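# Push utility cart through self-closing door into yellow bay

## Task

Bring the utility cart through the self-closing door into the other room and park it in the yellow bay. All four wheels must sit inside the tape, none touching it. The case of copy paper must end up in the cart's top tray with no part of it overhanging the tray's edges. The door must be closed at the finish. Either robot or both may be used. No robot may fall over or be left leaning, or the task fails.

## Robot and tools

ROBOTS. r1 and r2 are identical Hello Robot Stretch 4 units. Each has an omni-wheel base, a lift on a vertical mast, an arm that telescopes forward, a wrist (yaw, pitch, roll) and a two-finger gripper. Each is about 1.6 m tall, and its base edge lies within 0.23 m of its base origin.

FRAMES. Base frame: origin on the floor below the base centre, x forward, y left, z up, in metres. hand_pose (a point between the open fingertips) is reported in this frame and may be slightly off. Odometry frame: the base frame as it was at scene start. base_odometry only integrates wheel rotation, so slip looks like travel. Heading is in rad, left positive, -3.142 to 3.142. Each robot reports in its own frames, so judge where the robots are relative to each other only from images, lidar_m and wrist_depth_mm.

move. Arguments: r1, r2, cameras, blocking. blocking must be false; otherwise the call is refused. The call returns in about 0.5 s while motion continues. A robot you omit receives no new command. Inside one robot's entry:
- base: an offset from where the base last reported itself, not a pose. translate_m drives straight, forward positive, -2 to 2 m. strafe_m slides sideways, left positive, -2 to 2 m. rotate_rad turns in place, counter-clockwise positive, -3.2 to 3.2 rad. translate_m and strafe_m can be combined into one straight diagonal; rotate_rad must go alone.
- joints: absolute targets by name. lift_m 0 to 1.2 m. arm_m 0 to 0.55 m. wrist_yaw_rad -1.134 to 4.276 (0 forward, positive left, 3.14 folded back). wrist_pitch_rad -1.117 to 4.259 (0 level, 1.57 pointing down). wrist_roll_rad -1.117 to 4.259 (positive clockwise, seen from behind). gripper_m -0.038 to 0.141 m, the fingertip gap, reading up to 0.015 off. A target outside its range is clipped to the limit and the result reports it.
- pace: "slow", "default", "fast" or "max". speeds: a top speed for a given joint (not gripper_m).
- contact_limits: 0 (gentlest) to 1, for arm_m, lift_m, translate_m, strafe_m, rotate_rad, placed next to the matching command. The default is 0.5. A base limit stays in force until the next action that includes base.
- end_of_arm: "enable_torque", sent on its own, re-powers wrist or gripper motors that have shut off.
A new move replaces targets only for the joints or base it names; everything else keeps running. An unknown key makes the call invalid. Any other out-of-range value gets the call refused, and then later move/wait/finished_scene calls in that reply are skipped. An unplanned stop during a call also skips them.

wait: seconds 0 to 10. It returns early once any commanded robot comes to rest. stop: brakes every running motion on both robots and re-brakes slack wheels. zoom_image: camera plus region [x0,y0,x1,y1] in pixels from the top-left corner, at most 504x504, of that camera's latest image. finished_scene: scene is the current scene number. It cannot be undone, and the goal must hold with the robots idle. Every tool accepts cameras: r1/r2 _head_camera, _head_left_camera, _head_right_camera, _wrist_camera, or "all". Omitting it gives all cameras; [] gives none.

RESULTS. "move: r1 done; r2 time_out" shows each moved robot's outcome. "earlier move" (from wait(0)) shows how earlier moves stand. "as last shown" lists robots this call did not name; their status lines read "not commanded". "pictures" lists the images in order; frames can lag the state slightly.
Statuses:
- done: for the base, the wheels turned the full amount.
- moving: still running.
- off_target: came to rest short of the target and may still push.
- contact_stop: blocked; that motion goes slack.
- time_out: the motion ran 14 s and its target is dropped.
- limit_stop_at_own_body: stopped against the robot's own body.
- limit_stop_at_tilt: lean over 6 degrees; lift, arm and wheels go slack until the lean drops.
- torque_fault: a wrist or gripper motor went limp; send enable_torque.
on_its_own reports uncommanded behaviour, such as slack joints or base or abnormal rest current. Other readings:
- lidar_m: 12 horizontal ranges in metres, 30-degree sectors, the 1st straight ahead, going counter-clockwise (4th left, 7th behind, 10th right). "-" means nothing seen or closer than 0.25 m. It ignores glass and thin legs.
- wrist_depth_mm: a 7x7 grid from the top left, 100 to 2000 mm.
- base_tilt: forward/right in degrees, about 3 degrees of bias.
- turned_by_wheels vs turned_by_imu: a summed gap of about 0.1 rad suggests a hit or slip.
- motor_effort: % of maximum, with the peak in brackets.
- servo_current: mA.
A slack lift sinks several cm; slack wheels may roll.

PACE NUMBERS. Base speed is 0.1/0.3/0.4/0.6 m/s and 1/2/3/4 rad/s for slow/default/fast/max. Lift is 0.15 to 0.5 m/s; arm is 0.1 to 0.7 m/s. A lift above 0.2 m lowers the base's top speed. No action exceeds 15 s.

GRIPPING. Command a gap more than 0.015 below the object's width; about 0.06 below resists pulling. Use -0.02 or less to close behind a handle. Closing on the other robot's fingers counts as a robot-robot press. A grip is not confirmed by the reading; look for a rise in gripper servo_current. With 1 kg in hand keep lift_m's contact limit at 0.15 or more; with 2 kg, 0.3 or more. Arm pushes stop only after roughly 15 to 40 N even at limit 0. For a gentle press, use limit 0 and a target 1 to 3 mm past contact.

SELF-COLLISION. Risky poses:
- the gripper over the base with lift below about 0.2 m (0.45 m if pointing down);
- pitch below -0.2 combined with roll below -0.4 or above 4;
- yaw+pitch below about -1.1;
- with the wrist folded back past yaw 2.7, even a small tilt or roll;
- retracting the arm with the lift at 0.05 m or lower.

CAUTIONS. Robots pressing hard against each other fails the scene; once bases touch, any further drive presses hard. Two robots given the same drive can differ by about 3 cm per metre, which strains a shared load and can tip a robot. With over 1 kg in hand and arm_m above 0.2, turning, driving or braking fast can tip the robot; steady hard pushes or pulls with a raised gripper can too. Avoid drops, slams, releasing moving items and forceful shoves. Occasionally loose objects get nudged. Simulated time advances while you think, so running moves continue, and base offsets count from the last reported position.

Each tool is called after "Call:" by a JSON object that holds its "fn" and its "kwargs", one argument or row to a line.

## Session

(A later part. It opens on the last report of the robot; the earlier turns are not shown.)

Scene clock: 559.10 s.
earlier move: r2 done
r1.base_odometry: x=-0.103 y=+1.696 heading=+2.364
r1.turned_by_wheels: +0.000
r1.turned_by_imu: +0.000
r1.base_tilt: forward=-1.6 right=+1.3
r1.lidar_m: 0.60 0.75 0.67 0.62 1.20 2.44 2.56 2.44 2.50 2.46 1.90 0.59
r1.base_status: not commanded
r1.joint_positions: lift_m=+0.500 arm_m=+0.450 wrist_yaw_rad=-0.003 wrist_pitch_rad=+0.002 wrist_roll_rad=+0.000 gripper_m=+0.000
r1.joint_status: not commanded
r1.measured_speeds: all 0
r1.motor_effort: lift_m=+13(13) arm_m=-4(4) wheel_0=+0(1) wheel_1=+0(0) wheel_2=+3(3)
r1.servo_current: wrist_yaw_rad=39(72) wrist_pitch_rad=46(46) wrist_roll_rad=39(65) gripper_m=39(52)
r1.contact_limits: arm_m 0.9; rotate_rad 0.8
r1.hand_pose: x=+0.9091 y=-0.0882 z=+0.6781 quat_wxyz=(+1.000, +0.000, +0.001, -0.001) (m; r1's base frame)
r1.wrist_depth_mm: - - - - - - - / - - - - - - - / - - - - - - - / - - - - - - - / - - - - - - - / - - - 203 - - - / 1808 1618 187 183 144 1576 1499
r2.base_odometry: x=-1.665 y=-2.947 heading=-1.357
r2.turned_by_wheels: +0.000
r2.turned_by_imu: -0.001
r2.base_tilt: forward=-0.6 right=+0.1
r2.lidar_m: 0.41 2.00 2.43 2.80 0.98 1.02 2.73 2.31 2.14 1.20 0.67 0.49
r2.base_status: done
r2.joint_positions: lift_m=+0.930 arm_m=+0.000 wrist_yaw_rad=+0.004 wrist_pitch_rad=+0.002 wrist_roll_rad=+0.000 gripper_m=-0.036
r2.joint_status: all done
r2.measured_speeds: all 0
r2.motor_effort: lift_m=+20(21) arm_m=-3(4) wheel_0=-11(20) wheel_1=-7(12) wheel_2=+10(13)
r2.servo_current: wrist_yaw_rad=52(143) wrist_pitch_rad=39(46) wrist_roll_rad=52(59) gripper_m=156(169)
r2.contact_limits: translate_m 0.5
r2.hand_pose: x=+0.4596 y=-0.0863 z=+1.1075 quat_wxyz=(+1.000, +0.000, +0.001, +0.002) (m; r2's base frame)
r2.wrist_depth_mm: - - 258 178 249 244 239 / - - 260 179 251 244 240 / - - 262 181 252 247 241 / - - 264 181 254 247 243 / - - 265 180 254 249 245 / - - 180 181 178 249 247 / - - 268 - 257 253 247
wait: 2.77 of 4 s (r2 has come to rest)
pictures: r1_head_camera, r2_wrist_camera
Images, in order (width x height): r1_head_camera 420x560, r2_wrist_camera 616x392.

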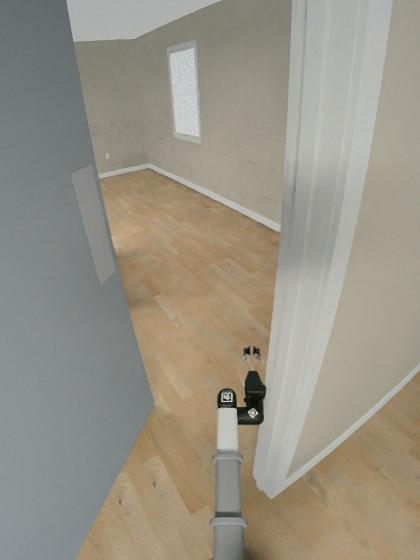

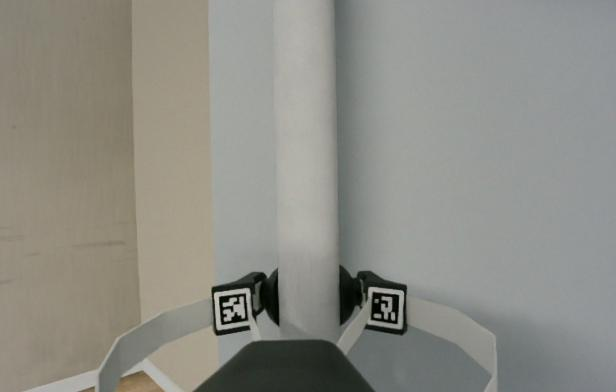

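Call:
{"fn": "move", "kwargs": {
  "blocking": false,
  "r2": {"base":{"translate_m":-0.186,"strafe_m":-0.074},"joints":{"wrist_yaw_rad":0.219},"speeds":{"wrist_yaw_rad":0.11},"contact_limits":{"translate_m":0.5},"pace":"slow"},
  "cameras": []
}}

Call:
{"fn": "wait", "kwargs": {
  "seconds": 4,
  "cameras": []
}}

Call:
{"fn": "move", "kwargs": {
  "blocking": false,
  "r2": {"base":{"translate_m":-0.167,"strafe_m":-0.111},"joints":{"wrist_yaw_rad":0.429},"speeds":{"wrist_yaw_rad":0.11},"contact_limits":{"translate_m":0.5},"pace":"slow"},
  "cameras": []
}}

Call:
{"fn": "wait", "kwargs": {
  "seconds": 4,
  "cameras": ["r2_wrist_camera","r2_head_camera"]
}}

Scene clock: 567.30 s.
move: r2 moving
r1: as last shown
r1.base_tilt: forward=-1.5 right=+1.3
r1.lidar_m: 0.62 0.77 0.66 0.64 1.19 2.46 2.57 2.41 2.50 2.44 1.91 0.59
r1.motor_effort: lift_m=+13(13) arm_m=-4(4) wheel_0=-1(1) wheel_1=+0(0) wheel_2=+3(3)
r1.servo_current: wrist_yaw_rad=39(59) wrist_pitch_rad=39(46) wrist_roll_rad=39(59) gripper_m=39(46)
r1.contact_limits: arm_m 0.9; rotate_rad 0.8
r1.wrist_depth_mm: - - - - - - - / - - - - - - - / - - - - - - - / - - - - - - - / - - - - - - - / - - - 203 - - - / 1756 1618 187 183 145 1576 1499
r2.base_odometry: x=-1.673 y=-2.936 heading=-1.357
r2.turned_by_wheels: -0.001
r2.turned_by_imu: +0.000
r2.base_tilt: forward=-0.6 right=+0.2
r2.lidar_m: 0.41 2.02 2.46 2.83 1.00 1.01 2.70 2.26 2.12 1.20 0.68 0.51
r2.base_status: translate_m moving; strafe_m moving
r2.joint_positions: lift_m=+0.930 arm_m=+0.000 wrist_yaw_rad=+0.044 wrist_pitch_rad=+0.002 wrist_roll_rad=+0.000 gripper_m=-0.036
r2.joint_status: wrist_yaw_rad moving
r2.measured_speeds: translate_m=-0.048 strafe_m=-0.020 rotate_rad=-0.001 lift_m=+0.000 arm_m=+0.000 wrist_yaw_rad=+0.106 wrist_pitch_rad=+0.000 wrist_roll_rad=+0.000
r2.motor_effort: lift_m=+21(21) arm_m=-4(4) wheel_0=-12(14) wheel_1=-11(11) wheel_2=+13(14)
r2.servo_current: wrist_yaw_rad=111(111) wrist_pitch_rad=39(39) wrist_roll_rad=46(59) gripper_m=156(176)
r2.contact_limits: translate_m 0.5
r2.hand_pose: x=+0.4628 y=-0.0748 z=+1.1075 quat_wxyz=(+1.000, +0.000, +0.001, +0.022) (m; r2's base frame)
r2.wrist_depth_mm: - - 262 179 248 242 236 / - - 262 181 250 243 237 / - - 263 180 251 244 238 / - - 265 179 252 245 240 / - - 267 181 254 247 242 / - - 180 182 178 247 242 / - - - - 255 251 -
pictures: none
No camera images: "cameras" was empty.

Scene clock: 570.00 s.
earlier move: r2 done
r1.base_odometry: x=-0.103 y=+1.696 heading=+2.364
r1.turned_by_wheels: +0.000
r1.turned_by_imu: +0.000
r1.base_tilt: forward=-1.6 right=+1.3
r1.lidar_m: 0.63 0.91 0.68 0.64 1.17 2.46 2.59 2.41 2.47 2.46 1.93 0.58
r1.base_status: not commanded
r1.joint_positions: lift_m=+0.500 arm_m=+0.450 wrist_yaw_rad=-0.003 wrist_pitch_rad=+0.002 wrist_roll_rad=+0.000 gripper_m=+0.000
r1.joint_status: not commanded
r1.measured_speeds: all 0
r1.motor_effort: lift_m=+13(14) arm_m=-4(4) wheel_0=-1(1) wheel_1=+0(0) wheel_2=+3(3)
r1.servo_current: wrist_yaw_rad=65(65) wrist_pitch_rad=46(52) wrist_roll_rad=46(65) gripper_m=39(52)
r1.contact_limits: arm_m 0.9; rotate_rad 0.8
r1.hand_pose: x=+0.9091 y=-0.0882 z=+0.6781 quat_wxyz=(+1.000, +0.000, +0.001, -0.001) (m; r1's base frame)
r1.wrist_depth_mm: - - - - - - - / - - - - - - - / - - - - - - - / - - - - - - - / - - - - - - - / - - - 204 - - - / 1708 1661 188 183 145 1618 1499
r2.base_odometry: x=-1.777 y=-2.782 heading=-1.357
r2.turned_by_wheels: +0.001
r2.turned_by_imu: +0.000
r2.base_tilt: forward=-0.6 right=+0.0
r2.lidar_m: 0.42 2.22 2.62 3.01 0.94 1.01 2.48 2.12 2.12 1.27 0.81 0.54
r2.base_status: done
r2.joint_positions: lift_m=+0.930 arm_m=+0.000 wrist_yaw_rad=+0.216 wrist_pitch_rad=+0.002 wrist_roll_rad=+0.000 gripper_m=-0.036
r2.joint_status: all done
r2.measured_speeds: all 0
r2.motor_effort: lift_m=+21(21) arm_m=-4(4) wheel_0=-8(19) wheel_1=-6(12) wheel_2=+11(15)
r2.servo_current: wrist_yaw_rad=46(143) wrist_pitch_rad=39(46) wrist_roll_rad=33(59) gripper_m=163(176)
r2.contact_limits: translate_m 0.5
r2.hand_pose: x=+0.4713 y=-0.0236 z=+1.1075 quat_wxyz=(+0.994, +0.000, +0.001, +0.108) (m; r2's base frame)
r2.wrist_depth_mm: - - 263 178 247 239 234 / - - 263 183 249 241 236 / - - 266 180 250 241 237 / - - 266 181 251 243 238 / - - 268 179 253 245 238 / - - 184 181 178 245 240 / - - - - 254 249 -
wait: 2.70 of 4 s (r2 has come to rest)
pictures: none
No camera images: "cameras" was empty.

Scene clock: 570.50 s.
move: r2 moving
r1: as last shown
r1.base_tilt: forward=-1.5 right=+1.3
r1.lidar_m: 0.59 0.91 0.68 0.64 1.21 2.46 2.57 2.43 2.48 2.45 1.91 0.58
r1.motor_effort: lift_m=+13(13) arm_m=-4(4) wheel_0=+0(1) wheel_1=+0(0) wheel_2=+3(3)
r1.servo_current: wrist_yaw_rad=52(72) wrist_pitch_rad=46(46) wrist_roll_rad=52(59) gripper_m=39(46)
r1.contact_limits: arm_m 0.9; rotate_rad 0.8
r1.wrist_depth_mm: - - - - - - - / - - - - - - - / - - - - - - - / - - - - - - - / - - - - - - - / - - - 202 - - - / 1756 1618 187 183 145 1537 1499
r2.base_odometry: x=-1.787 y=-2.772 heading=-1.357
r2.turned_by_wheels: +0.000
r2.turned_by_imu: +0.000
r2.base_tilt: forward=-0.6 right=+0.1
r2.lidar_m: 0.43 2.20 2.64 3.05 0.94 0.97 2.49 2.10 2.12 1.28 0.81 0.53
r2.base_status: translate_m moving; strafe_m moving
r2.joint_positions: lift_m=+0.930 arm_m=+0.000 wrist_yaw_rad=+0.256 wrist_pitch_rad=+0.002 wrist_roll_rad=+0.000 gripper_m=-0.036
r2.joint_status: wrist_yaw_rad moving
r2.measured_speeds: translate_m=-0.046 strafe_m=-0.030 rotate_rad=-0.002 lift_m=+0.000 arm_m=+0.000 wrist_yaw_rad=+0.102 wrist_pitch_rad=+0.000 wrist_roll_rad=+0.000
r2.motor_effort: lift_m=+21(21) arm_m=-4(4) wheel_0=-4(9) wheel_1=-11(12) wheel_2=+15(16)
r2.servo_current: wrist_yaw_rad=59(117) wrist_pitch_rad=39(46) wrist_roll_rad=52(59) gripper_m=150(163)
r2.contact_limits: translate_m 0.5
r2.hand_pose: x=+0.4720 y=-0.0114 z=+1.1075 quat_wxyz=(+0.992, +0.000, +0.001, +0.128) (m; r2's base frame)
r2.wrist_depth_mm: - - 265 179 246 237 232 / - - 266 180 247 239 232 / - - - 180 249 240 234 / - - - 179 251 241 236 / - - - 180 252 243 236 / - - 184 182 178 241 237 / - - - - 252 246 -
pictures: none
No camera images: "cameras" was empty.

Scene clock: 573.17 s.
earlier move: r2 done
r1.base_odometry: x=-0.103 y=+1.696 heading=+2.364
r1.turned_by_wheels: +0.000
r1.turned_by_imu: +0.000
r1.base_tilt: forward=-1.5 right=+1.3
r1.lidar_m: 0.59 1.02 0.68 0.64 1.19 2.45 2.58 2.43 2.50 2.45 1.95 0.59
r1.base_status: not commanded
r1.joint_positions: lift_m=+0.500 arm_m=+0.450 wrist_yaw_rad=-0.003 wrist_pitch_rad=+0.002 wrist_roll_rad=+0.000 gripper_m=+0.000
r1.joint_status: not commanded
r1.measured_speeds: all 0
r1.motor_effort: lift_m=+13(13) arm_m=-4(4) wheel_0=+0(1) wheel_1=+0(0) wheel_2=+3(3)
r1.servo_current: wrist_yaw_rad=78(78) wrist_pitch_rad=39(52) wrist_roll_rad=59(65) gripper_m=39(52)
r1.contact_limits: arm_m 0.9; rotate_rad 0.8
r1.hand_pose: x=+0.9091 y=-0.0882 z=+0.6781 quat_wxyz=(+1.000, +0.000, +0.001, -0.001) (m; r1's base frame)
r1.wrist_depth_mm: - - - - - - - / - - - - - - - / - - - - - - - / - - - - - - - / - - - - - - - / - - - 203 - - - / 1756 1618 188 183 145 1537 1499
r2.base_odometry: x=-1.921 y=-2.642 heading=-1.356
r2.turned_by_wheels: +0.001
r2.turned_by_imu: +0.001
r2.base_tilt: forward=-0.7 right=+0.1
r2.lidar_m: 0.41 2.26 2.81 3.24 0.96 4.08 2.27 1.95 1.91 1.35 1.07 0.55
r2.base_status: done
r2.joint_positions: lift_m=+0.930 arm_m=+0.000 wrist_yaw_rad=+0.430 wrist_pitch_rad=+0.002 wrist_roll_rad=+0.000 gripper_m=-0.036
r2.joint_status: all done
r2.measured_speeds: all 0
r2.motor_effort: lift_m=+21(21) arm_m=-3(4) wheel_0=+5(9) wheel_1=-7(13) wheel_2=+12(16)
r2.servo_current: wrist_yaw_rad=33(117) wrist_pitch_rad=39(46) wrist_roll_rad=52(65) gripper_m=150(163)
r2.contact_limits: translate_m 0.5
r2.hand_pose: x=+0.4695 y=+0.0407 z=+1.1075 quat_wxyz=(+0.977, +0.000, +0.001, +0.213) (m; r2's base frame)
r2.wrist_depth_mm: - - 265 176 243 236 227 / - - 266 189 245 236 229 / - - 268 186 247 236 230 / - - - 180 249 238 231 / - - - 181 249 240 233 / - - 184 180 178 238 235 / - - - - 250 244 236
wait: 2.67 of 4 s (r2 has come to rest)
pictures: r2_head_camera, r2_wrist_camera
Images, in order (width x height): r2_head_camera 420x560, r2_wrist_camera 616x392.

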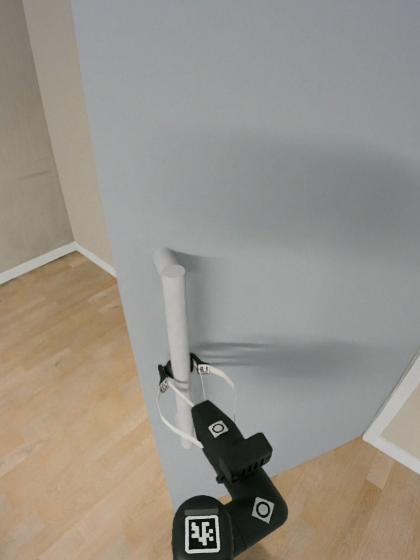

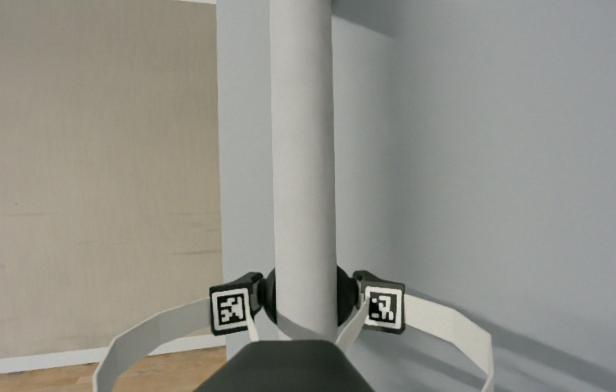

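Call:
{"fn": "move", "kwargs": {
  "blocking": false,
  "r2": {"base":{"translate_m":-0.140,"strafe_m":-0.143},"joints":{"wrist_yaw_rad":0.638},"speeds":{"wrist_yaw_rad":0.11},"contact_limits":{"translate_m":0.5},"pace":"slow"},
  "r1": {"joints":{"arm_m":0.0}},
  "cameras": []
}}

Call:
{"fn": "wait", "kwargs": {
  "seconds": 4,
  "cameras": []
}}

Call:
{"fn": "wait", "kwargs": {
  "seconds": 1.5,
  "cameras": []
}}

Call:
{"fn": "move", "kwargs": {
  "blocking": false,
  "r2": {"base":{"translate_m":-0.107,"strafe_m":-0.169},"joints":{"wrist_yaw_rad":0.848},"speeds":{"wrist_yaw_rad":0.11},"contact_limits":{"translate_m":0.5},"pace":"slow"},
  "r1": {"base":{"rotate_rad":0.535}},
  "cameras": []
}}

Call:
{"fn": "wait", "kwargs": {
  "seconds": 2,
  "cameras": []
}}

Call:
{"fn": "wait", "kwargs": {
  "seconds": 2,
  "cameras": ["r2_wrist_camera","r2_head_camera","r1_head_camera","r1_head_left_camera","r1_head_right_camera"]
}}

Scene clock: 584.27 s.
move: r1 moving; r2 moving
r1.base_odometry: x=-0.103 y=+1.696 heading=+2.364
r1.turned_by_wheels: +0.000
r1.turned_by_imu: +0.000
r1.base_tilt: forward=-1.5 right=+1.3
r1.lidar_m: 0.61 1.01 0.70 0.66 1.21 2.46 2.58 2.44 2.50 2.46 1.94 0.56
r1.base_status: not commanded
r1.joint_positions: lift_m=+0.500 arm_m=+0.399 wrist_yaw_rad=-0.003 wrist_pitch_rad=+0.002 wrist_roll_rad=+0.000 gripper_m=+0.000
r1.joint_status: arm_m moving
r1.measured_speeds: translate_m=+0.000 strafe_m=+0.000 rotate_rad=+0.000 lift_m=+0.000 arm_m=-0.194 wrist_yaw_rad=+0.004 wrist_pitch_rad=+0.000 wrist_roll_rad=+0.000
r1.motor_effort: lift_m=+13(13) arm_m=-5(7) wheel_0=+0(1) wheel_1=+0(0) wheel_2=+3(3)
r1.servo_current: wrist_yaw_rad=52(65) wrist_pitch_rad=52(52) wrist_roll_rad=59(59) gripper_m=46(46)
r1.contact_limits: rotate_rad 0.8
r1.hand_pose: x=+0.8585 y=-0.0881 z=+0.6781 quat_wxyz=(+1.000, +0.000, +0.001, -0.001) (m; r1's base frame)
r1.wrist_depth_mm: - - - - - - - / - - - - - - - / - - - - - - - / - - - - - - - / - - - - - - - / - - - 204 - - - / 1756 1618 182 183 155 - -
r2.base_odometry: x=-1.932 y=-2.636 heading=-1.355
r2.turned_by_wheels: +0.001
r2.turned_by_imu: +0.001
r2.base_tilt: forward=-0.6 right=+0.1
r2.lidar_m: 0.42 0.52 2.83 3.28 0.96 4.06 2.28 1.92 1.90 1.34 1.09 0.59
r2.base_status: translate_m moving; strafe_m moving
r2.joint_positions: lift_m=+0.930 arm_m=+0.000 wrist_yaw_rad=+0.474 wrist_pitch_rad=+0.002 wrist_roll_rad=+0.000 gripper_m=-0.036
r2.joint_status: wrist_yaw_rad moving
r2.measured_speeds: translate_m=-0.035 strafe_m=-0.036 rotate_rad=+0.003 lift_m=+0.000 arm_m=+0.000 wrist_yaw_rad=+0.110 wrist_pitch_rad=+0.000 wrist_roll_rad=+0.000
r2.motor_effort: lift_m=+21(21) arm_m=-3(4) wheel_0=+5(7) wheel_1=-12(12) wheel_2=+14(16)
r2.servo_current: wrist_yaw_rad=13(65) wrist_pitch_rad=46(46) wrist_roll_rad=46(59) gripper_m=150(156)
r2.contact_limits: translate_m 0.5
r2.hand_pose: x=+0.4674 y=+0.0537 z=+1.1075 quat_wxyz=(+0.972, +0.000, +0.001, +0.235) (m; r2's base frame)
r2.wrist_depth_mm: - - - 178 243 234 225 / - - - 181 245 234 226 / - - - 181 248 236 228 / - - - 178 249 236 229 / - - - 179 248 238 229 / - - 184 182 178 236 231 / - - - - 248 243 233
pictures: none
No camera images: "cameras" was empty.

Scene clock: 586.17 s.
earlier move: r1 done; r2 moving
r1.base_odometry: x=-0.103 y=+1.696 heading=+2.364
r1.turned_by_wheels: +0.000
r1.turned_by_imu: +0.000
r1.base_tilt: forward=-1.6 right=+1.3
r1.lidar_m: 0.63 1.24 0.71 0.65 1.23 2.44 2.58 2.43 2.49 2.44 1.90 0.57
r1.base_status: not commanded
r1.joint_positions: lift_m=+0.500 arm_m=+0.000 wrist_yaw_rad=+0.003 wrist_pitch_rad=+0.002 wrist_roll_rad=+0.000 gripper_m=+0.000
r1.joint_status: all done
r1.measured_speeds: all 0
r1.motor_effort: lift_m=+13(13) arm_m=-5(9) wheel_0=+2(7) wheel_1=+2(3) wheel_2=+3(10)
r1.servo_current: wrist_yaw_rad=39(65) wrist_pitch_rad=39(52) wrist_roll_rad=65(72) gripper_m=39(52)
r1.contact_limits: rotate_rad 0.8
r1.hand_pose: x=+0.4596 y=-0.0867 z=+0.6781 quat_wxyz=(+1.000, +0.000, +0.001, +0.001) (m; r1's base frame)
r1.wrist_depth_mm: - - - - 362 410 - / - - - - 366 421 - / - - - - 364 421 - / - - - - 366 424 - / - - - - 368 421 - / - - - 202 183 - - / 1661 1618 187 183 155 - -
r2.base_odometry: x=-2.076 y=-2.545 heading=-1.355
r2.turned_by_wheels: +0.001
r2.turned_by_imu: +0.002
r2.base_tilt: forward=-0.7 right=+0.0
r2.lidar_m: 0.40 0.46 3.00 1.06 1.01 3.61 2.06 1.74 1.76 1.35 1.16 0.66
r2.base_status: translate_m moving; strafe_m moving
r2.joint_positions: lift_m=+0.930 arm_m=+0.000 wrist_yaw_rad=+0.643 wrist_pitch_rad=+0.002 wrist_roll_rad=+0.000 gripper_m=-0.036
r2.joint_status: all done
r2.measured_speeds: translate_m=-0.041 strafe_m=-0.043 rotate_rad=-0.001 lift_m=+0.000 arm_m=+0.000 wrist_yaw_rad=+0.010 wrist_pitch_rad=+0.000 wrist_roll_rad=+0.000
r2.motor_effort: lift_m=+21(21) arm_m=-4(4) wheel_0=+9(14) wheel_1=-6(13) wheel_2=+14(16)
r2.servo_current: wrist_yaw_rad=46(91) wrist_pitch_rad=39(46) wrist_roll_rad=52(59) gripper_m=150(156)
r2.contact_limits: translate_m 0.5
r2.hand_pose: x=+0.4541 y=+0.1030 z=+1.1075 quat_wxyz=(+0.949, +0.000, +0.001, +0.316) (m; r2's base frame)
r2.wrist_depth_mm: - - - 175 240 227 219 / - - - 181 240 229 220 / - - - 178 243 229 222 / - - - 178 244 232 223 / - - - 179 245 233 224 / - - 183 180 177 231 224 / - - - - 247 235 227
wait: 1.90 of 4 s (r1 has come to rest)
pictures: none
No camera images: "cameras" was empty.

Scene clock: 587.00 s.
earlier move: r2 done
r1.base_odometry: x=-0.103 y=+1.696 heading=+2.364
r1.turned_by_wheels: +0.000
r1.turned_by_imu: +0.000
r1.base_tilt: forward=-1.6 right=+1.3
r1.lidar_m: 0.64 1.27 0.72 0.65 1.21 2.45 2.58 2.43 2.49 2.43 1.91 0.59
r1.base_status: not commanded
r1.joint_positions: lift_m=+0.500 arm_m=+0.000 wrist_yaw_rad=+0.003 wrist_pitch_rad=+0.002 wrist_roll_rad=+0.000 gripper_m=+0.000
r1.joint_status: all done
r1.measured_speeds: all 0
r1.motor_effort: lift_m=+13(13) arm_m=-5(9) wheel_0=+2(7) wheel_1=+3(3) wheel_2=+3(10)
r1.servo_current: wrist_yaw_rad=33(72) wrist_pitch_rad=46(52) wrist_roll_rad=65(72) gripper_m=46(52)
r1.contact_limits: rotate_rad 0.8
r1.hand_pose: x=+0.4596 y=-0.0867 z=+0.6781 quat_wxyz=(+1.000, +0.000, +0.001, +0.001) (m; r1's base frame)
r1.wrist_depth_mm: - - - - 364 410 - / - - - - 362 424 - / - - - - 366 424 - / - - - - 368 421 - / - - - - 370 424 - / - - - 203 183 - - / 1661 1618 187 183 155 - -
r2.base_odometry: x=-2.090 y=-2.536 heading=-1.354
r2.turned_by_wheels: +0.000
r2.turned_by_imu: +0.000
r2.base_tilt: forward=-0.7 right=+0.0
r2.lidar_m: 0.38 0.46 3.01 1.05 1.00 3.57 2.04 1.70 1.74 1.35 1.14 0.67
r2.base_status: done
r2.joint_positions: lift_m=+0.930 arm_m=+0.000 wrist_yaw_rad=+0.645 wrist_pitch_rad=+0.002 wrist_roll_rad=+0.000 gripper_m=-0.036
r2.joint_status: all done
r2.measured_speeds: all 0
r2.motor_effort: lift_m=+21(21) arm_m=-4(4) wheel_0=+12(14) wheel_1=-6(13) wheel_2=+14(16)
r2.servo_current: wrist_yaw_rad=52(91) wrist_pitch_rad=46(46) wrist_roll_rad=46(65) gripper_m=143(156)
r2.contact_limits: translate_m 0.5
r2.hand_pose: x=+0.4539 y=+0.1036 z=+1.1075 quat_wxyz=(+0.948, +0.000, +0.001, +0.317) (m; r2's base frame)
r2.wrist_depth_mm: - - 267 176 239 228 220 / - - 267 181 241 229 220 / - - 268 178 243 230 223 / - - 272 179 243 231 223 / - - - 177 245 233 225 / - - 183 181 180 233 226 / - 156 - - 245 234 227
wait: 0.83 of 1.5 s (r2 has come to rest)
pictures: none
No camera images: "cameras" was empty.

Scene clock: 587.50 s.
move: r1 moving; r2 moving
r1.base_odometry: x=-0.103 y=+1.696 heading=+2.615
r1.turned_by_wheels: +0.251
r1.turned_by_imu: +0.252
r1.base_tilt: forward=-1.6 right=+1.2
r1.lidar_m: 4.19 0.89 0.66 0.66 2.41 2.68 2.45 2.42 2.75 2.33 0.86 0.58
r1.base_status: rotate_rad moving
r1.joint_positions: lift_m=+0.500 arm_m=+0.000 wrist_yaw_rad=+0.003 wrist_pitch_rad=+0.002 wrist_roll_rad=+0.000 gripper_m=+0.000
r1.joint_status: not commanded
r1.measured_speeds: translate_m=+0.000 strafe_m=-0.001 rotate_rad=+0.974 lift_m=+0.000 arm_m=+0.000 wrist_yaw_rad=+0.000 wrist_pitch_rad=+0.000 wrist_roll_rad=+0.000
r1.motor_effort: lift_m=+13(13) arm_m=-5(5) wheel_0=-10(10) wheel_1=-5(7) wheel_2=-8(8)
r1.servo_current: wrist_yaw_rad=52(59) wrist_pitch_rad=39(46) wrist_roll_rad=46(65) gripper_m=39(46)
r1.hand_pose: x=+0.4596 y=-0.0867 z=+0.6781 quat_wxyz=(+1.000, +0.000, +0.001, +0.001) (m; r1's base frame)
r1.wrist_depth_mm: - - - - - 351 309 / - - - - - 353 310 / - - - - - 345 312 / - - - - - 359 314 / - - - - - 359 312 / - - - 203 - 359 314 / 1708 1618 183 183 155 347 312
r2.base_odometry: x=-2.102 y=-2.532 heading=-1.353
r2.turned_by_wheels: +0.001
r2.turned_by_imu: +0.001
r2.base_tilt: forward=-0.6 right=+0.0
r2.lidar_m: 0.43 0.44 3.01 1.08 1.03 3.54 2.03 1.73 1.73 1.35 1.15 0.66
r2.base_status: translate_m moving; strafe_m moving
r2.joint_positions: lift_m=+0.930 arm_m=+0.000 wrist_yaw_rad=+0.688 wrist_pitch_rad=+0.002 wrist_roll_rad=+0.000 gripper_m=-0.036
r2.joint_status: wrist_yaw_rad moving
r2.measured_speeds: translate_m=-0.026 strafe_m=-0.041 rotate_rad=-0.002 lift_m=+0.000 arm_m=+0.000 wrist_yaw_rad=+0.105 wrist_pitch_rad=+0.000 wrist_roll_rad=+0.000
r2.motor_effort: lift_m=+21(21) arm_m=-4(4) wheel_0=+14(16) wheel_1=-11(11) wheel_2=+16(17)
r2.servo_current: wrist_yaw_rad=46(72) wrist_pitch_rad=39(46) wrist_roll_rad=46(46) gripper_m=143(150)
r2.contact_limits: translate_m 0.5
r2.hand_pose: x=+0.4492 y=+0.1156 z=+1.1075 quat_wxyz=(+0.941, +0.000, +0.001, +0.337) (m; r2's base frame)
r2.wrist_depth_mm: - - - 174 240 227 217 / - - - 180 239 227 219 / - - - 178 243 229 220 / - - - 178 243 230 222 / - - - 179 245 231 223 / - - 184 180 177 229 223 / - - - - 245 231 225
pictures: none
No camera images: "cameras" was empty.

Scene clock: 588.33 s.
earlier move: r1 done; r2 moving
r1.base_odometry: x=-0.103 y=+1.696 heading=+2.899
r1.turned_by_wheels: +0.283
r1.turned_by_imu: +0.285
r1.base_tilt: forward=-1.7 right=+1.3
r1.lidar_m: 1.37 0.73 0.65 1.25 2.45 2.57 2.40 2.52 2.46 1.86 0.58 0.62
r1.base_status: done
r1.joint_positions: lift_m=+0.500 arm_m=+0.000 wrist_yaw_rad=+0.003 wrist_pitch_rad=+0.002 wrist_roll_rad=+0.000 gripper_m=+0.000
r1.joint_status: not commanded
r1.measured_speeds: all 0
r1.motor_effort: lift_m=+13(13) arm_m=-5(5) wheel_0=-3(10) wheel_1=+1(7) wheel_2=+0(8)
r1.servo_current: wrist_yaw_rad=59(59) wrist_pitch_rad=39(46) wrist_roll_rad=59(65) gripper_m=39(46)
r1.hand_pose: x=+0.4596 y=-0.0867 z=+0.6781 quat_wxyz=(+1.000, +0.000, +0.001, +0.001) (m; r1's base frame)
r1.wrist_depth_mm: - 1098 - - - - - / - 1098 - - - - - / - - - - - - - / - - - - - - - / - - - - - - - / - - 192 203 - - - / - 132 187 183 144 1537 1661
r2.base_odometry: x=-2.169 y=-2.508 heading=-1.353
r2.turned_by_wheels: +0.000
r2.turned_by_imu: +0.001
r2.base_tilt: forward=-0.6 right=+0.1
r2.lidar_m: 0.44 0.41 3.08 1.10 1.05 3.38 1.92 1.66 1.64 1.33 1.13 0.72
r2.base_status: translate_m moving; strafe_m moving
r2.joint_positions: lift_m=+0.930 arm_m=+0.000 wrist_yaw_rad=+0.783 wrist_pitch_rad=+0.002 wrist_roll_rad=+0.000 gripper_m=-0.036
r2.joint_status: wrist_yaw_rad moving
r2.measured_speeds: translate_m=-0.054 strafe_m=-0.085 rotate_rad=+0.002 lift_m=+0.000 arm_m=+0.000 wrist_yaw_rad=+0.113 wrist_pitch_rad=+0.000 wrist_roll_rad=+0.000
r2.motor_effort: lift_m=+21(21) arm_m=-3(4) wheel_0=+12(16) wheel_1=-9(11) wheel_2=+16(17)
r2.servo_current: wrist_yaw_rad=33(72) wrist_pitch_rad=39(46) wrist_roll_rad=59(59) gripper_m=150(156)
r2.contact_limits: translate_m 0.5
r2.hand_pose: x=+0.4370 y=+0.1414 z=+1.1075 quat_wxyz=(+0.924, +0.000, +0.001, +0.381) (m; r2's base frame)
r2.wrist_depth_mm: - - - 177 237 221 212 / - - - 178 237 224 213 / - - - 178 241 225 214 / - - - 178 241 228 216 / - - - 178 244 227 216 / - - 183 179 180 225 218 / - - - - 242 224 219
wait: 0.83 of 2 s (r1 has come to rest)
pictures: none
No camera images: "cameras" was empty.

Scene clock: 590.27 s.
earlier move: r2 done
r1.base_odometry: x=-0.103 y=+1.696 heading=+2.899
r1.turned_by_wheels: +0.000
r1.turned_by_imu: +0.000
r1.base_tilt: forward=-1.6 right=+1.2
r1.lidar_m: 2.52 0.69 0.65 1.24 2.44 2.56 2.43 2.51 2.46 1.88 0.58 0.59
r1.base_status: done
r1.joint_positions: lift_m=+0.500 arm_m=+0.000 wrist_yaw_rad=+0.003 wrist_pitch_rad=+0.002 wrist_roll_rad=+0.000 gripper_m=+0.000
r1.joint_status: not commanded
r1.measured_speeds: all 0
r1.motor_effort: lift_m=+13(13) arm_m=-5(5) wheel_0=-3(10) wheel_1=+1(7) wheel_2=+0(8)
r1.servo_current: wrist_yaw_rad=39(72) wrist_pitch_rad=39(46) wrist_roll_rad=52(65) gripper_m=39(52)
r1.hand_pose: x=+0.4596 y=-0.0867 z=+0.6781 quat_wxyz=(+1.000, +0.000, +0.001, +0.001) (m; r1's base frame)
r1.wrist_depth_mm: - - - - - - - / - - - - - - - / - - - - - - - / - - - - - - - / - - - - - - - / - - - 202 - - - / - 140 188 183 145 1576 1618
r2.base_odometry: x=-2.278 y=-2.468 heading=-1.352
r2.turned_by_wheels: +0.001
r2.turned_by_imu: +0.003
r2.base_tilt: forward=-0.7 right=+0.0
r2.lidar_m: 0.51 0.39 3.19 1.17 1.13 3.16 1.83 1.55 1.54 1.29 1.10 0.79
r2.base_status: done
r2.joint_positions: lift_m=+0.930 arm_m=+0.000 wrist_yaw_rad=+0.864 wrist_pitch_rad=+0.002 wrist_roll_rad=+0.000 gripper_m=-0.036
r2.joint_status: all done
r2.measured_speeds: all 0
r2.motor_effort: lift_m=+21(21) arm_m=-3(4) wheel_0=+19(22) wheel_1=-1(11) wheel_2=+13(17)
r2.servo_current: wrist_yaw_rad=98(98) wrist_pitch_rad=39(46) wrist_roll_rad=52(65) gripper_m=137(156)
r2.contact_limits: translate_m 0.5
r2.hand_pose: x=+0.4246 y=+0.1626 z=+1.1075 quat_wxyz=(+0.908, +0.000, +0.001, +0.419) (m; r2's base frame)
r2.wrist_depth_mm: - - 266 239 233 219 208 / - - 266 241 234 220 210 / - - 268 179 234 222 211 / - - 268 180 237 224 211 / - - - 179 237 224 215 / - - 179 180 179 224 215 / - - - - 238 220 216
wait: 1.93 of 2 s (r2 has come to rest)
pictures: r1_head_camera, r1_head_left_camera, r1_head_right_camera, r2_head_camera, r2_wrist_camera
Images, in order (width x height): r1_head_camera 420x560, r1_head_left_camera 420x672, r1_head_right_camera 420x672, r2_head_camera 420x560, r2_wrist_camera 616x392.

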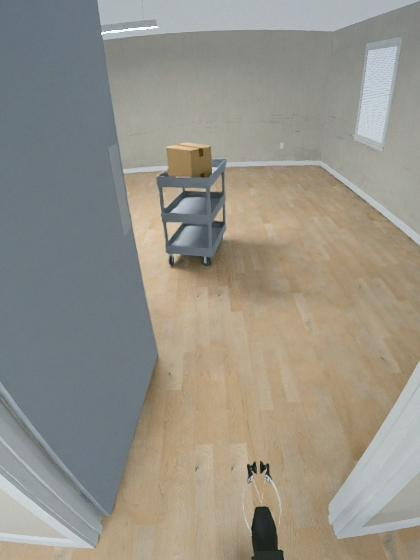

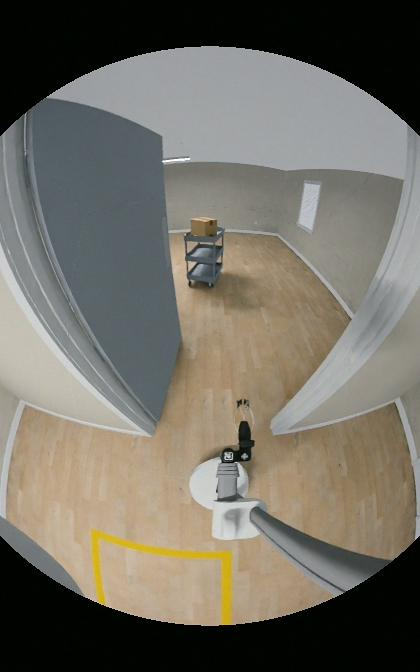

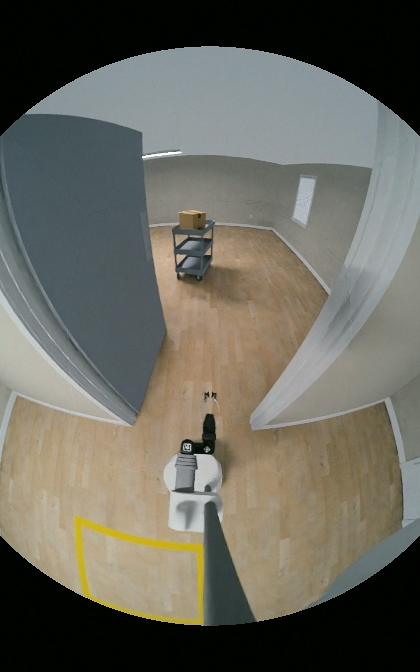

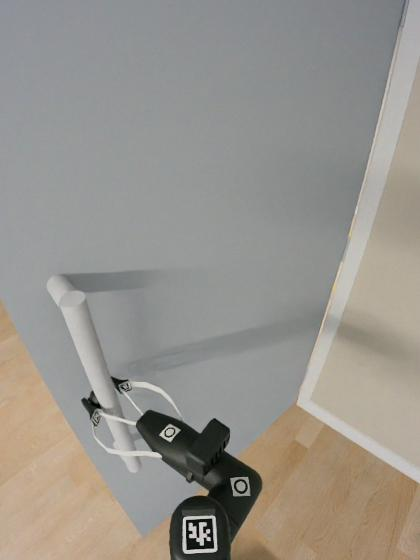

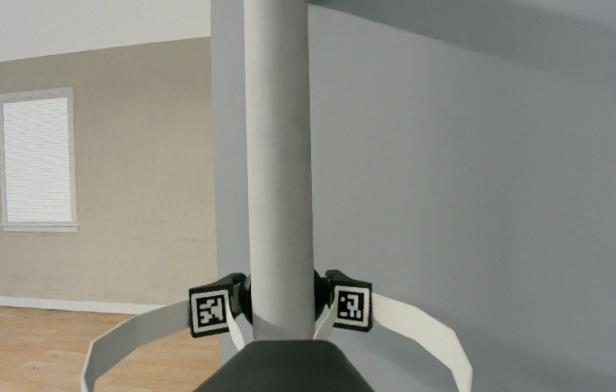

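Call:
{"fn": "move", "kwargs": {
  "blocking": false,
  "r2": {"base":{"translate_m":-0.124,"strafe_m":-0.122},"contact_limits":{"translate_m":0.5},"pace":"slow"},
  "cameras": []
}}

Call:
{"fn": "wait", "kwargs": {
  "seconds": 4,
  "cameras": ["r2_wrist_camera","r1_head_camera"]
}}

Scene clock: 605.00 s.
move: r2 moving
r1: as last shown
r1.base_tilt: forward=-1.6 right=+1.3
r1.lidar_m: 2.51 0.71 0.63 1.24 2.45 2.56 2.41 2.50 2.45 1.87 0.59 0.59
r1.motor_effort: lift_m=+13(13) arm_m=-5(5) wheel_0=-3(4) wheel_1=+1(1) wheel_2=+0(0)
r1.servo_current: wrist_yaw_rad=26(65) wrist_pitch_rad=46(46) wrist_roll_rad=52(65) gripper_m=46(46)
r1.wrist_depth_mm: - - - - - - - / - - - - - - - / - - - - - - - / - - - - - - - / - - - - - - - / - - - 204 - - - / - 140 187 183 145 1576 1661
r2.base_odometry: x=-2.288 y=-2.461 heading=-1.349
r2.turned_by_wheels: +0.002
r2.turned_by_imu: +0.003
r2.base_tilt: forward=-0.6 right=+0.0
r2.lidar_m: 0.52 0.40 3.22 1.17 1.12 3.14 1.81 1.52 1.52 1.28 1.10 0.80
r2.base_status: translate_m moving; strafe_m moving
r2.joint_positions: lift_m=+0.930 arm_m=+0.000 wrist_yaw_rad=+0.864 wrist_pitch_rad=+0.002 wrist_roll_rad=+0.000 gripper_m=-0.036
r2.joint_status: not commanded
r2.measured_speeds: translate_m=-0.036 strafe_m=-0.036 rotate_rad=+0.004 lift_m=+0.000 arm_m=+0.000 wrist_yaw_rad=+0.000 wrist_pitch_rad=+0.000 wrist_roll_rad=+0.000
r2.motor_effort: lift_m=+21(21) arm_m=-3(4) wheel_0=+23(23) wheel_1=-7(7) wheel_2=+16(17)
r2.servo_current: wrist_yaw_rad=91(104) wrist_pitch_rad=39(39) wrist_roll_rad=33(59) gripper_m=137(143)
r2.contact_limits: translate_m 0.5
r2.hand_pose: x=+0.4246 y=+0.1626 z=+1.1075 quat_wxyz=(+0.908, +0.000, +0.001, +0.419) (m; r2's base frame)
r2.wrist_depth_mm: - - 265 240 234 220 210 / - - 267 241 234 221 211 / - - 267 179 236 224 213 / - - 270 179 237 224 213 / - - 271 179 238 224 215 / - - 179 179 179 224 216 / - - - - 238 224 217
pictures: none
No camera images: "cameras" was empty.

Scene clock: 607.47 s.
earlier move: r2 done
r1.base_odometry: x=-0.103 y=+1.696 heading=+2.899
r1.turned_by_wheels: +0.000
r1.turned_by_imu: +0.000
r1.base_tilt: forward=-1.5 right=+1.3
r1.lidar_m: 2.53 0.77 0.63 1.25 2.46 2.57 2.43 2.51 2.43 1.85 0.59 0.61
r1.base_status: not commanded
r1.joint_positions: lift_m=+0.500 arm_m=+0.000 wrist_yaw_rad=+0.003 wrist_pitch_rad=+0.002 wrist_roll_rad=+0.000 gripper_m=+0.000
r1.joint_status: not commanded
r1.measured_speeds: all 0
r1.motor_effort: lift_m=+13(13) arm_m=-5(5) wheel_0=-3(4) wheel_1=+1(1) wheel_2=+0(0)
r1.servo_current: wrist_yaw_rad=59(72) wrist_pitch_rad=52(52) wrist_roll_rad=39(65) gripper_m=46(52)
r1.hand_pose: x=+0.4596 y=-0.0867 z=+0.6781 quat_wxyz=(+1.000, +0.000, +0.001, +0.001) (m; r1's base frame)
r1.wrist_depth_mm: 1118 - - - - - - / 1118 - - - - - - / - - - - - - - / - - - - - - - / - - - - - - - / - - - 203 - - - / - 1537 187 183 145 1537 1661
r2.base_odometry: x=-2.423 y=-2.374 heading=-1.350
r2.turned_by_wheels: -0.001
r2.turned_by_imu: +0.001
r2.base_tilt: forward=-0.7 right=+0.0
r2.lidar_m: 0.53 0.38 3.39 1.21 1.30 2.84 1.59 1.37 1.37 1.29 1.12 0.98
r2.base_status: done
r2.joint_positions: lift_m=+0.930 arm_m=+0.000 wrist_yaw_rad=+0.864 wrist_pitch_rad=+0.002 wrist_roll_rad=+0.000 gripper_m=-0.036
r2.joint_status: not commanded
r2.measured_speeds: all 0
r2.motor_effort: lift_m=+21(21) arm_m=-3(4) wheel_0=+13(24) wheel_1=-5(7) wheel_2=+10(18)
r2.servo_current: wrist_yaw_rad=91(104) wrist_pitch_rad=39(46) wrist_roll_rad=59(59) gripper_m=117(143)
r2.contact_limits: translate_m 0.5
r2.hand_pose: x=+0.4246 y=+0.1626 z=+1.1075 quat_wxyz=(+0.908, +0.000, +0.001, +0.419) (m; r2's base frame)
r2.wrist_depth_mm: - - 250 172 241 238 235 / - - 251 243 243 239 235 / - - 252 172 244 239 236 / - - 254 173 246 241 238 / - - 255 173 247 242 239 / - - 181 173 179 244 240 / - - 258 - 248 244 243
wait: 2.47 of 4 s (r2 has come to rest)
pictures: r1_head_camera, r2_wrist_camera
Images, in order (width x height): r1_head_camera 420x560, r2_wrist_camera 616x392.

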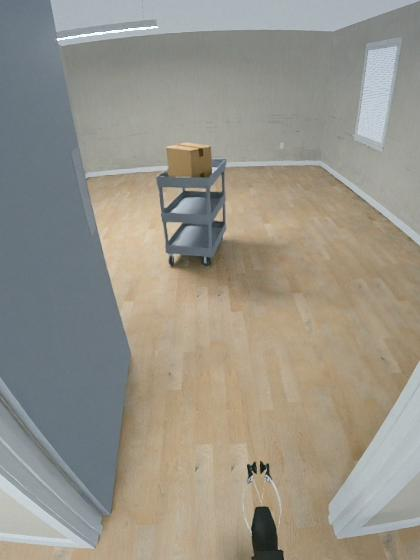

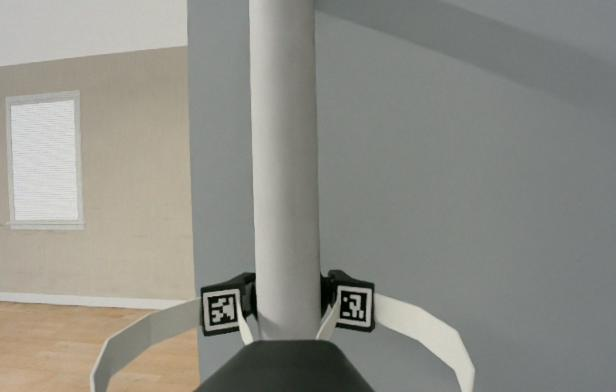

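Call:
{"fn": "move", "kwargs": {
  "blocking": false,
  "r2": {"base":{"translate_m":-0.071,"strafe_m":-0.092},"contact_limits":{"translate_m":0.5},"pace":"slow"},
  "r1": {"base":{"translate_m":1.0},"pace":"default"},
  "cameras": []
}}

Call:
{"fn": "wait", "kwargs": {
  "seconds": 2.5,
  "cameras": []
}}

Call:
{"fn": "wait", "kwargs": {
  "seconds": 4,
  "cameras": ["r2_wrist_camera","r1_head_camera","r1_head_left_camera"]
}}

Scene clock: 619.53 s.
move: r1 moving; r2 moving
r1.base_odometry: x=-0.133 y=+1.703 heading=+2.899
r1.turned_by_wheels: +0.000
r1.turned_by_imu: +0.000
r1.base_tilt: forward=-1.6 right=+1.2
r1.lidar_m: 2.47 0.75 0.62 1.14 2.45 2.58 2.44 2.54 2.46 1.71 0.57 0.61
r1.base_status: translate_m moving
r1.joint_positions: lift_m=+0.500 arm_m=+0.000 wrist_yaw_rad=+0.003 wrist_pitch_rad=+0.002 wrist_roll_rad=+0.000 gripper_m=+0.000
r1.joint_status: not commanded
r1.measured_speeds: translate_m=+0.121 strafe_m=-0.002 rotate_rad=+0.001 lift_m=+0.000 arm_m=+0.000 wrist_yaw_rad=+0.000 wrist_pitch_rad=+0.000 wrist_roll_rad=+0.000
r1.motor_effort: lift_m=+13(13) arm_m=-5(5) wheel_0=+6(7) wheel_1=+7(7) wheel_2=-10(10)
r1.servo_current: wrist_yaw_rad=52(65) wrist_pitch_rad=39(46) wrist_roll_rad=46(59) gripper_m=46(46)
r1.hand_pose: x=+0.4596 y=-0.0867 z=+0.6781 quat_wxyz=(+1.000, +0.000, +0.001, +0.001) (m; r1's base frame)
r1.wrist_depth_mm: 1182 - - - - - - / 1160 - - - - - - / - - - - - - - / - - - - - - - / - - - - - - - / - - - 203 - - - / - 1618 187 183 145 1537 1618
r2.base_odometry: x=-2.435 y=-2.369 heading=-1.349
r2.turned_by_wheels: +0.001
r2.turned_by_imu: +0.002
r2.base_tilt: forward=-0.7 right=+0.1
r2.lidar_m: 0.50 0.39 3.41 1.22 1.37 2.83 1.58 1.35 1.37 1.30 1.10 1.02
r2.base_status: translate_m moving; strafe_m moving
r2.joint_positions: lift_m=+0.930 arm_m=+0.000 wrist_yaw_rad=+0.864 wrist_pitch_rad=+0.002 wrist_roll_rad=+0.000 gripper_m=-0.036
r2.joint_status: not commanded
r2.measured_speeds: translate_m=-0.029 strafe_m=-0.039 rotate_rad=+0.000 lift_m=+0.000 arm_m=+0.000 wrist_yaw_rad=+0.000 wrist_pitch_rad=+0.000 wrist_roll_rad=+0.000
r2.motor_effort: lift_m=+21(21) arm_m=-4(4) wheel_0=+12(16) wheel_1=-10(10) wheel_2=+15(15)
r2.servo_current: wrist_yaw_rad=91(111) wrist_pitch_rad=46(46) wrist_roll_rad=39(52) gripper_m=117(130)
r2.contact_limits: translate_m 0.5
r2.hand_pose: x=+0.4246 y=+0.1626 z=+1.1075 quat_wxyz=(+0.908, +0.000, +0.001, +0.419) (m; r2's base frame)
r2.wrist_depth_mm: - - 250 170 242 238 236 / - - 251 244 243 239 237 / - - 252 171 244 241 238 / - - 254 172 247 242 240 / - - 255 172 248 244 241 / - - 182 174 179 245 242 / - - 257 - 249 244 244
pictures: none
No camera images: "cameras" was empty.

Scene clock: 621.53 s.
earlier move: r1 moving; r2 done
r1.base_odometry: x=-0.657 y=+1.833 heading=+2.899
r1.turned_by_wheels: +0.000
r1.turned_by_imu: +0.000
r1.base_tilt: forward=-1.6 right=+1.3
r1.lidar_m: 1.96 1.01 0.56 0.51 0.56 3.16 3.03 3.06 0.44 0.43 2.37 3.14
r1.base_status: translate_m moving
r1.joint_positions: lift_m=+0.500 arm_m=+0.000 wrist_yaw_rad=+0.003 wrist_pitch_rad=+0.002 wrist_roll_rad=+0.000 gripper_m=+0.000
r1.joint_status: not commanded
r1.measured_speeds: translate_m=+0.301 strafe_m=+0.002 rotate_rad=+0.000 lift_m=+0.000 arm_m=+0.000 wrist_yaw_rad=+0.000 wrist_pitch_rad=+0.000 wrist_roll_rad=+0.000
r1.motor_effort: lift_m=+13(13) arm_m=-5(5) wheel_0=+5(9) wheel_1=+5(7) wheel_2=-6(10)
r1.servo_current: wrist_yaw_rad=52(72) wrist_pitch_rad=46(46) wrist_roll_rad=65(65) gripper_m=39(52)
r1.hand_pose: x=+0.4596 y=-0.0867 z=+0.6781 quat_wxyz=(+1.000, +0.000, +0.001, +0.001) (m; r1's base frame)
r1.wrist_depth_mm: - - - - - - - / - - - - - - - / - - 1863 - - - - / - - - - - - - / - - - - - - - / - - 192 204 - - - / 1708 1576 187 184 145 1576 1661
r2.base_odometry: x=-2.528 y=-2.326 heading=-1.349
r2.turned_by_wheels: +0.000
r2.turned_by_imu: +0.009
r2.base_tilt: forward=-0.6 right=+0.0
r2.lidar_m: 0.55 0.38 3.50 1.29 1.78 2.54 1.45 1.25 1.26 1.27 1.07 1.08
r2.base_status: done
r2.joint_positions: lift_m=+0.930 arm_m=+0.000 wrist_yaw_rad=+0.862 wrist_pitch_rad=+0.002 wrist_roll_rad=+0.000 gripper_m=-0.036
r2.joint_status: not commanded
r2.measured_speeds: all 0
r2.motor_effort: lift_m=+20(21) arm_m=-4(4) wheel_0=+9(18) wheel_1=-9(11) wheel_2=+16(23)
r2.servo_current: wrist_yaw_rad=78(111) wrist_pitch_rad=46(46) wrist_roll_rad=39(59) gripper_m=117(130)
r2.contact_limits: translate_m 0.5
r2.hand_pose: x=+0.4250 y=+0.1619 z=+1.1075 quat_wxyz=(+0.909, +0.000, +0.001, +0.418) (m; r2's base frame)
r2.wrist_depth_mm: - - 242 165 249 250 253 / - - 244 170 250 251 254 / - - 246 167 251 254 255 / - - 247 171 251 256 256 / - - 250 170 253 256 257 / - - 183 172 178 257 259 / - - 251 - 255 256 262
wait: 2.00 of 2.5 s (r2 has come to rest)
pictures: none
No camera images: "cameras" was empty.

Scene clock: 623.87 s.
earlier move: r1 done
r1.base_odometry: x=-1.074 y=+1.936 heading=+2.899
r1.turned_by_wheels: +0.000
r1.turned_by_imu: +0.000
r1.base_tilt: forward=-1.6 right=+1.3
r1.lidar_m: 1.51 1.66 0.66 0.59 0.61 0.78 3.46 0.62 0.65 1.58 2.34 3.09
r1.base_status: done
r1.joint_positions: lift_m=+0.500 arm_m=+0.000 wrist_yaw_rad=+0.003 wrist_pitch_rad=+0.002 wrist_roll_rad=+0.000 gripper_m=+0.000
r1.joint_status: not commanded
r1.measured_speeds: all 0
r1.motor_effort: lift_m=+13(13) arm_m=-5(5) wheel_0=+1(9) wheel_1=+2(7) wheel_2=+0(10)
r1.servo_current: wrist_yaw_rad=46(72) wrist_pitch_rad=39(52) wrist_roll_rad=39(72) gripper_m=52(52)
r1.hand_pose: x=+0.4596 y=-0.0867 z=+0.6781 quat_wxyz=(+1.000, +0.000, +0.001, +0.001) (m; r1's base frame)
r1.wrist_depth_mm: - - - - - - - / - - - - - - - / - - 1464 - - - - / - - - - - - - / - - - - - - - / - - 191 204 - - - / 1708 1499 179 183 145 1618 1618
r2.base_odometry: x=-2.528 y=-2.326 heading=-1.349
r2.turned_by_wheels: +0.000
r2.turned_by_imu: +0.000
r2.base_tilt: forward=-0.6 right=+0.0
r2.lidar_m: 0.50 0.39 3.50 1.29 1.77 2.62 1.45 1.26 1.25 1.26 1.10 1.08
r2.base_status: done
r2.joint_positions: lift_m=+0.930 arm_m=+0.000 wrist_yaw_rad=+0.862 wrist_pitch_rad=+0.002 wrist_roll_rad=+0.000 gripper_m=-0.036
r2.joint_status: not commanded
r2.measured_speeds: all 0
r2.motor_effort: lift_m=+21(21) arm_m=-4(4) wheel_0=+9(18) wheel_1=-9(11) wheel_2=+16(23)
r2.servo_current: wrist_yaw_rad=78(111) wrist_pitch_rad=39(46) wrist_roll_rad=59(59) gripper_m=117(130)
r2.contact_limits: translate_m 0.5
r2.hand_pose: x=+0.4250 y=+0.1619 z=+1.1075 quat_wxyz=(+0.909, +0.000, +0.001, +0.418) (m; r2's base frame)
r2.wrist_depth_mm: - - 243 166 247 250 252 / - - 245 169 248 252 254 / - - 245 168 249 253 255 / - - 247 171 251 255 256 / - - 248 169 253 256 259 / - - 183 171 178 257 259 / - - 250 - 255 258 262
wait: 2.33 of 4 s (r1 has come to rest)
pictures: r1_head_camera, r1_head_left_camera, r2_wrist_camera
Images, in order (width x height): r1_head_camera 420x560, r1_head_left_camera 420x672, r2_wrist_camera 616x392.

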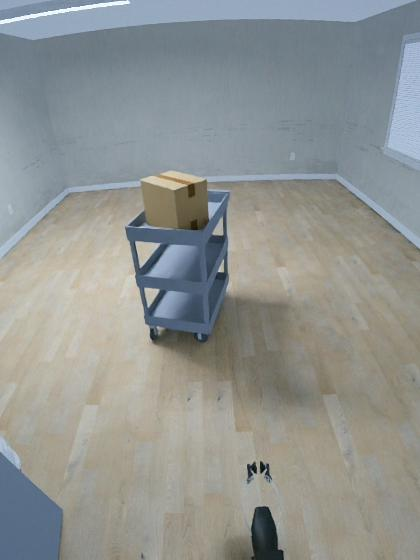

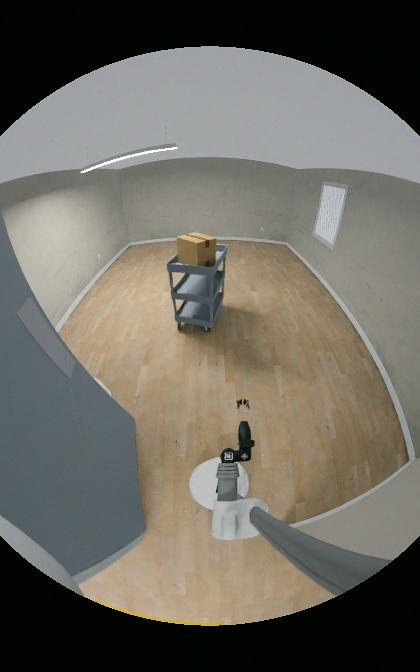

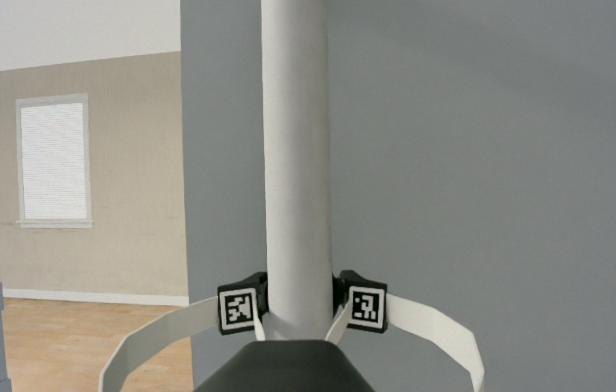

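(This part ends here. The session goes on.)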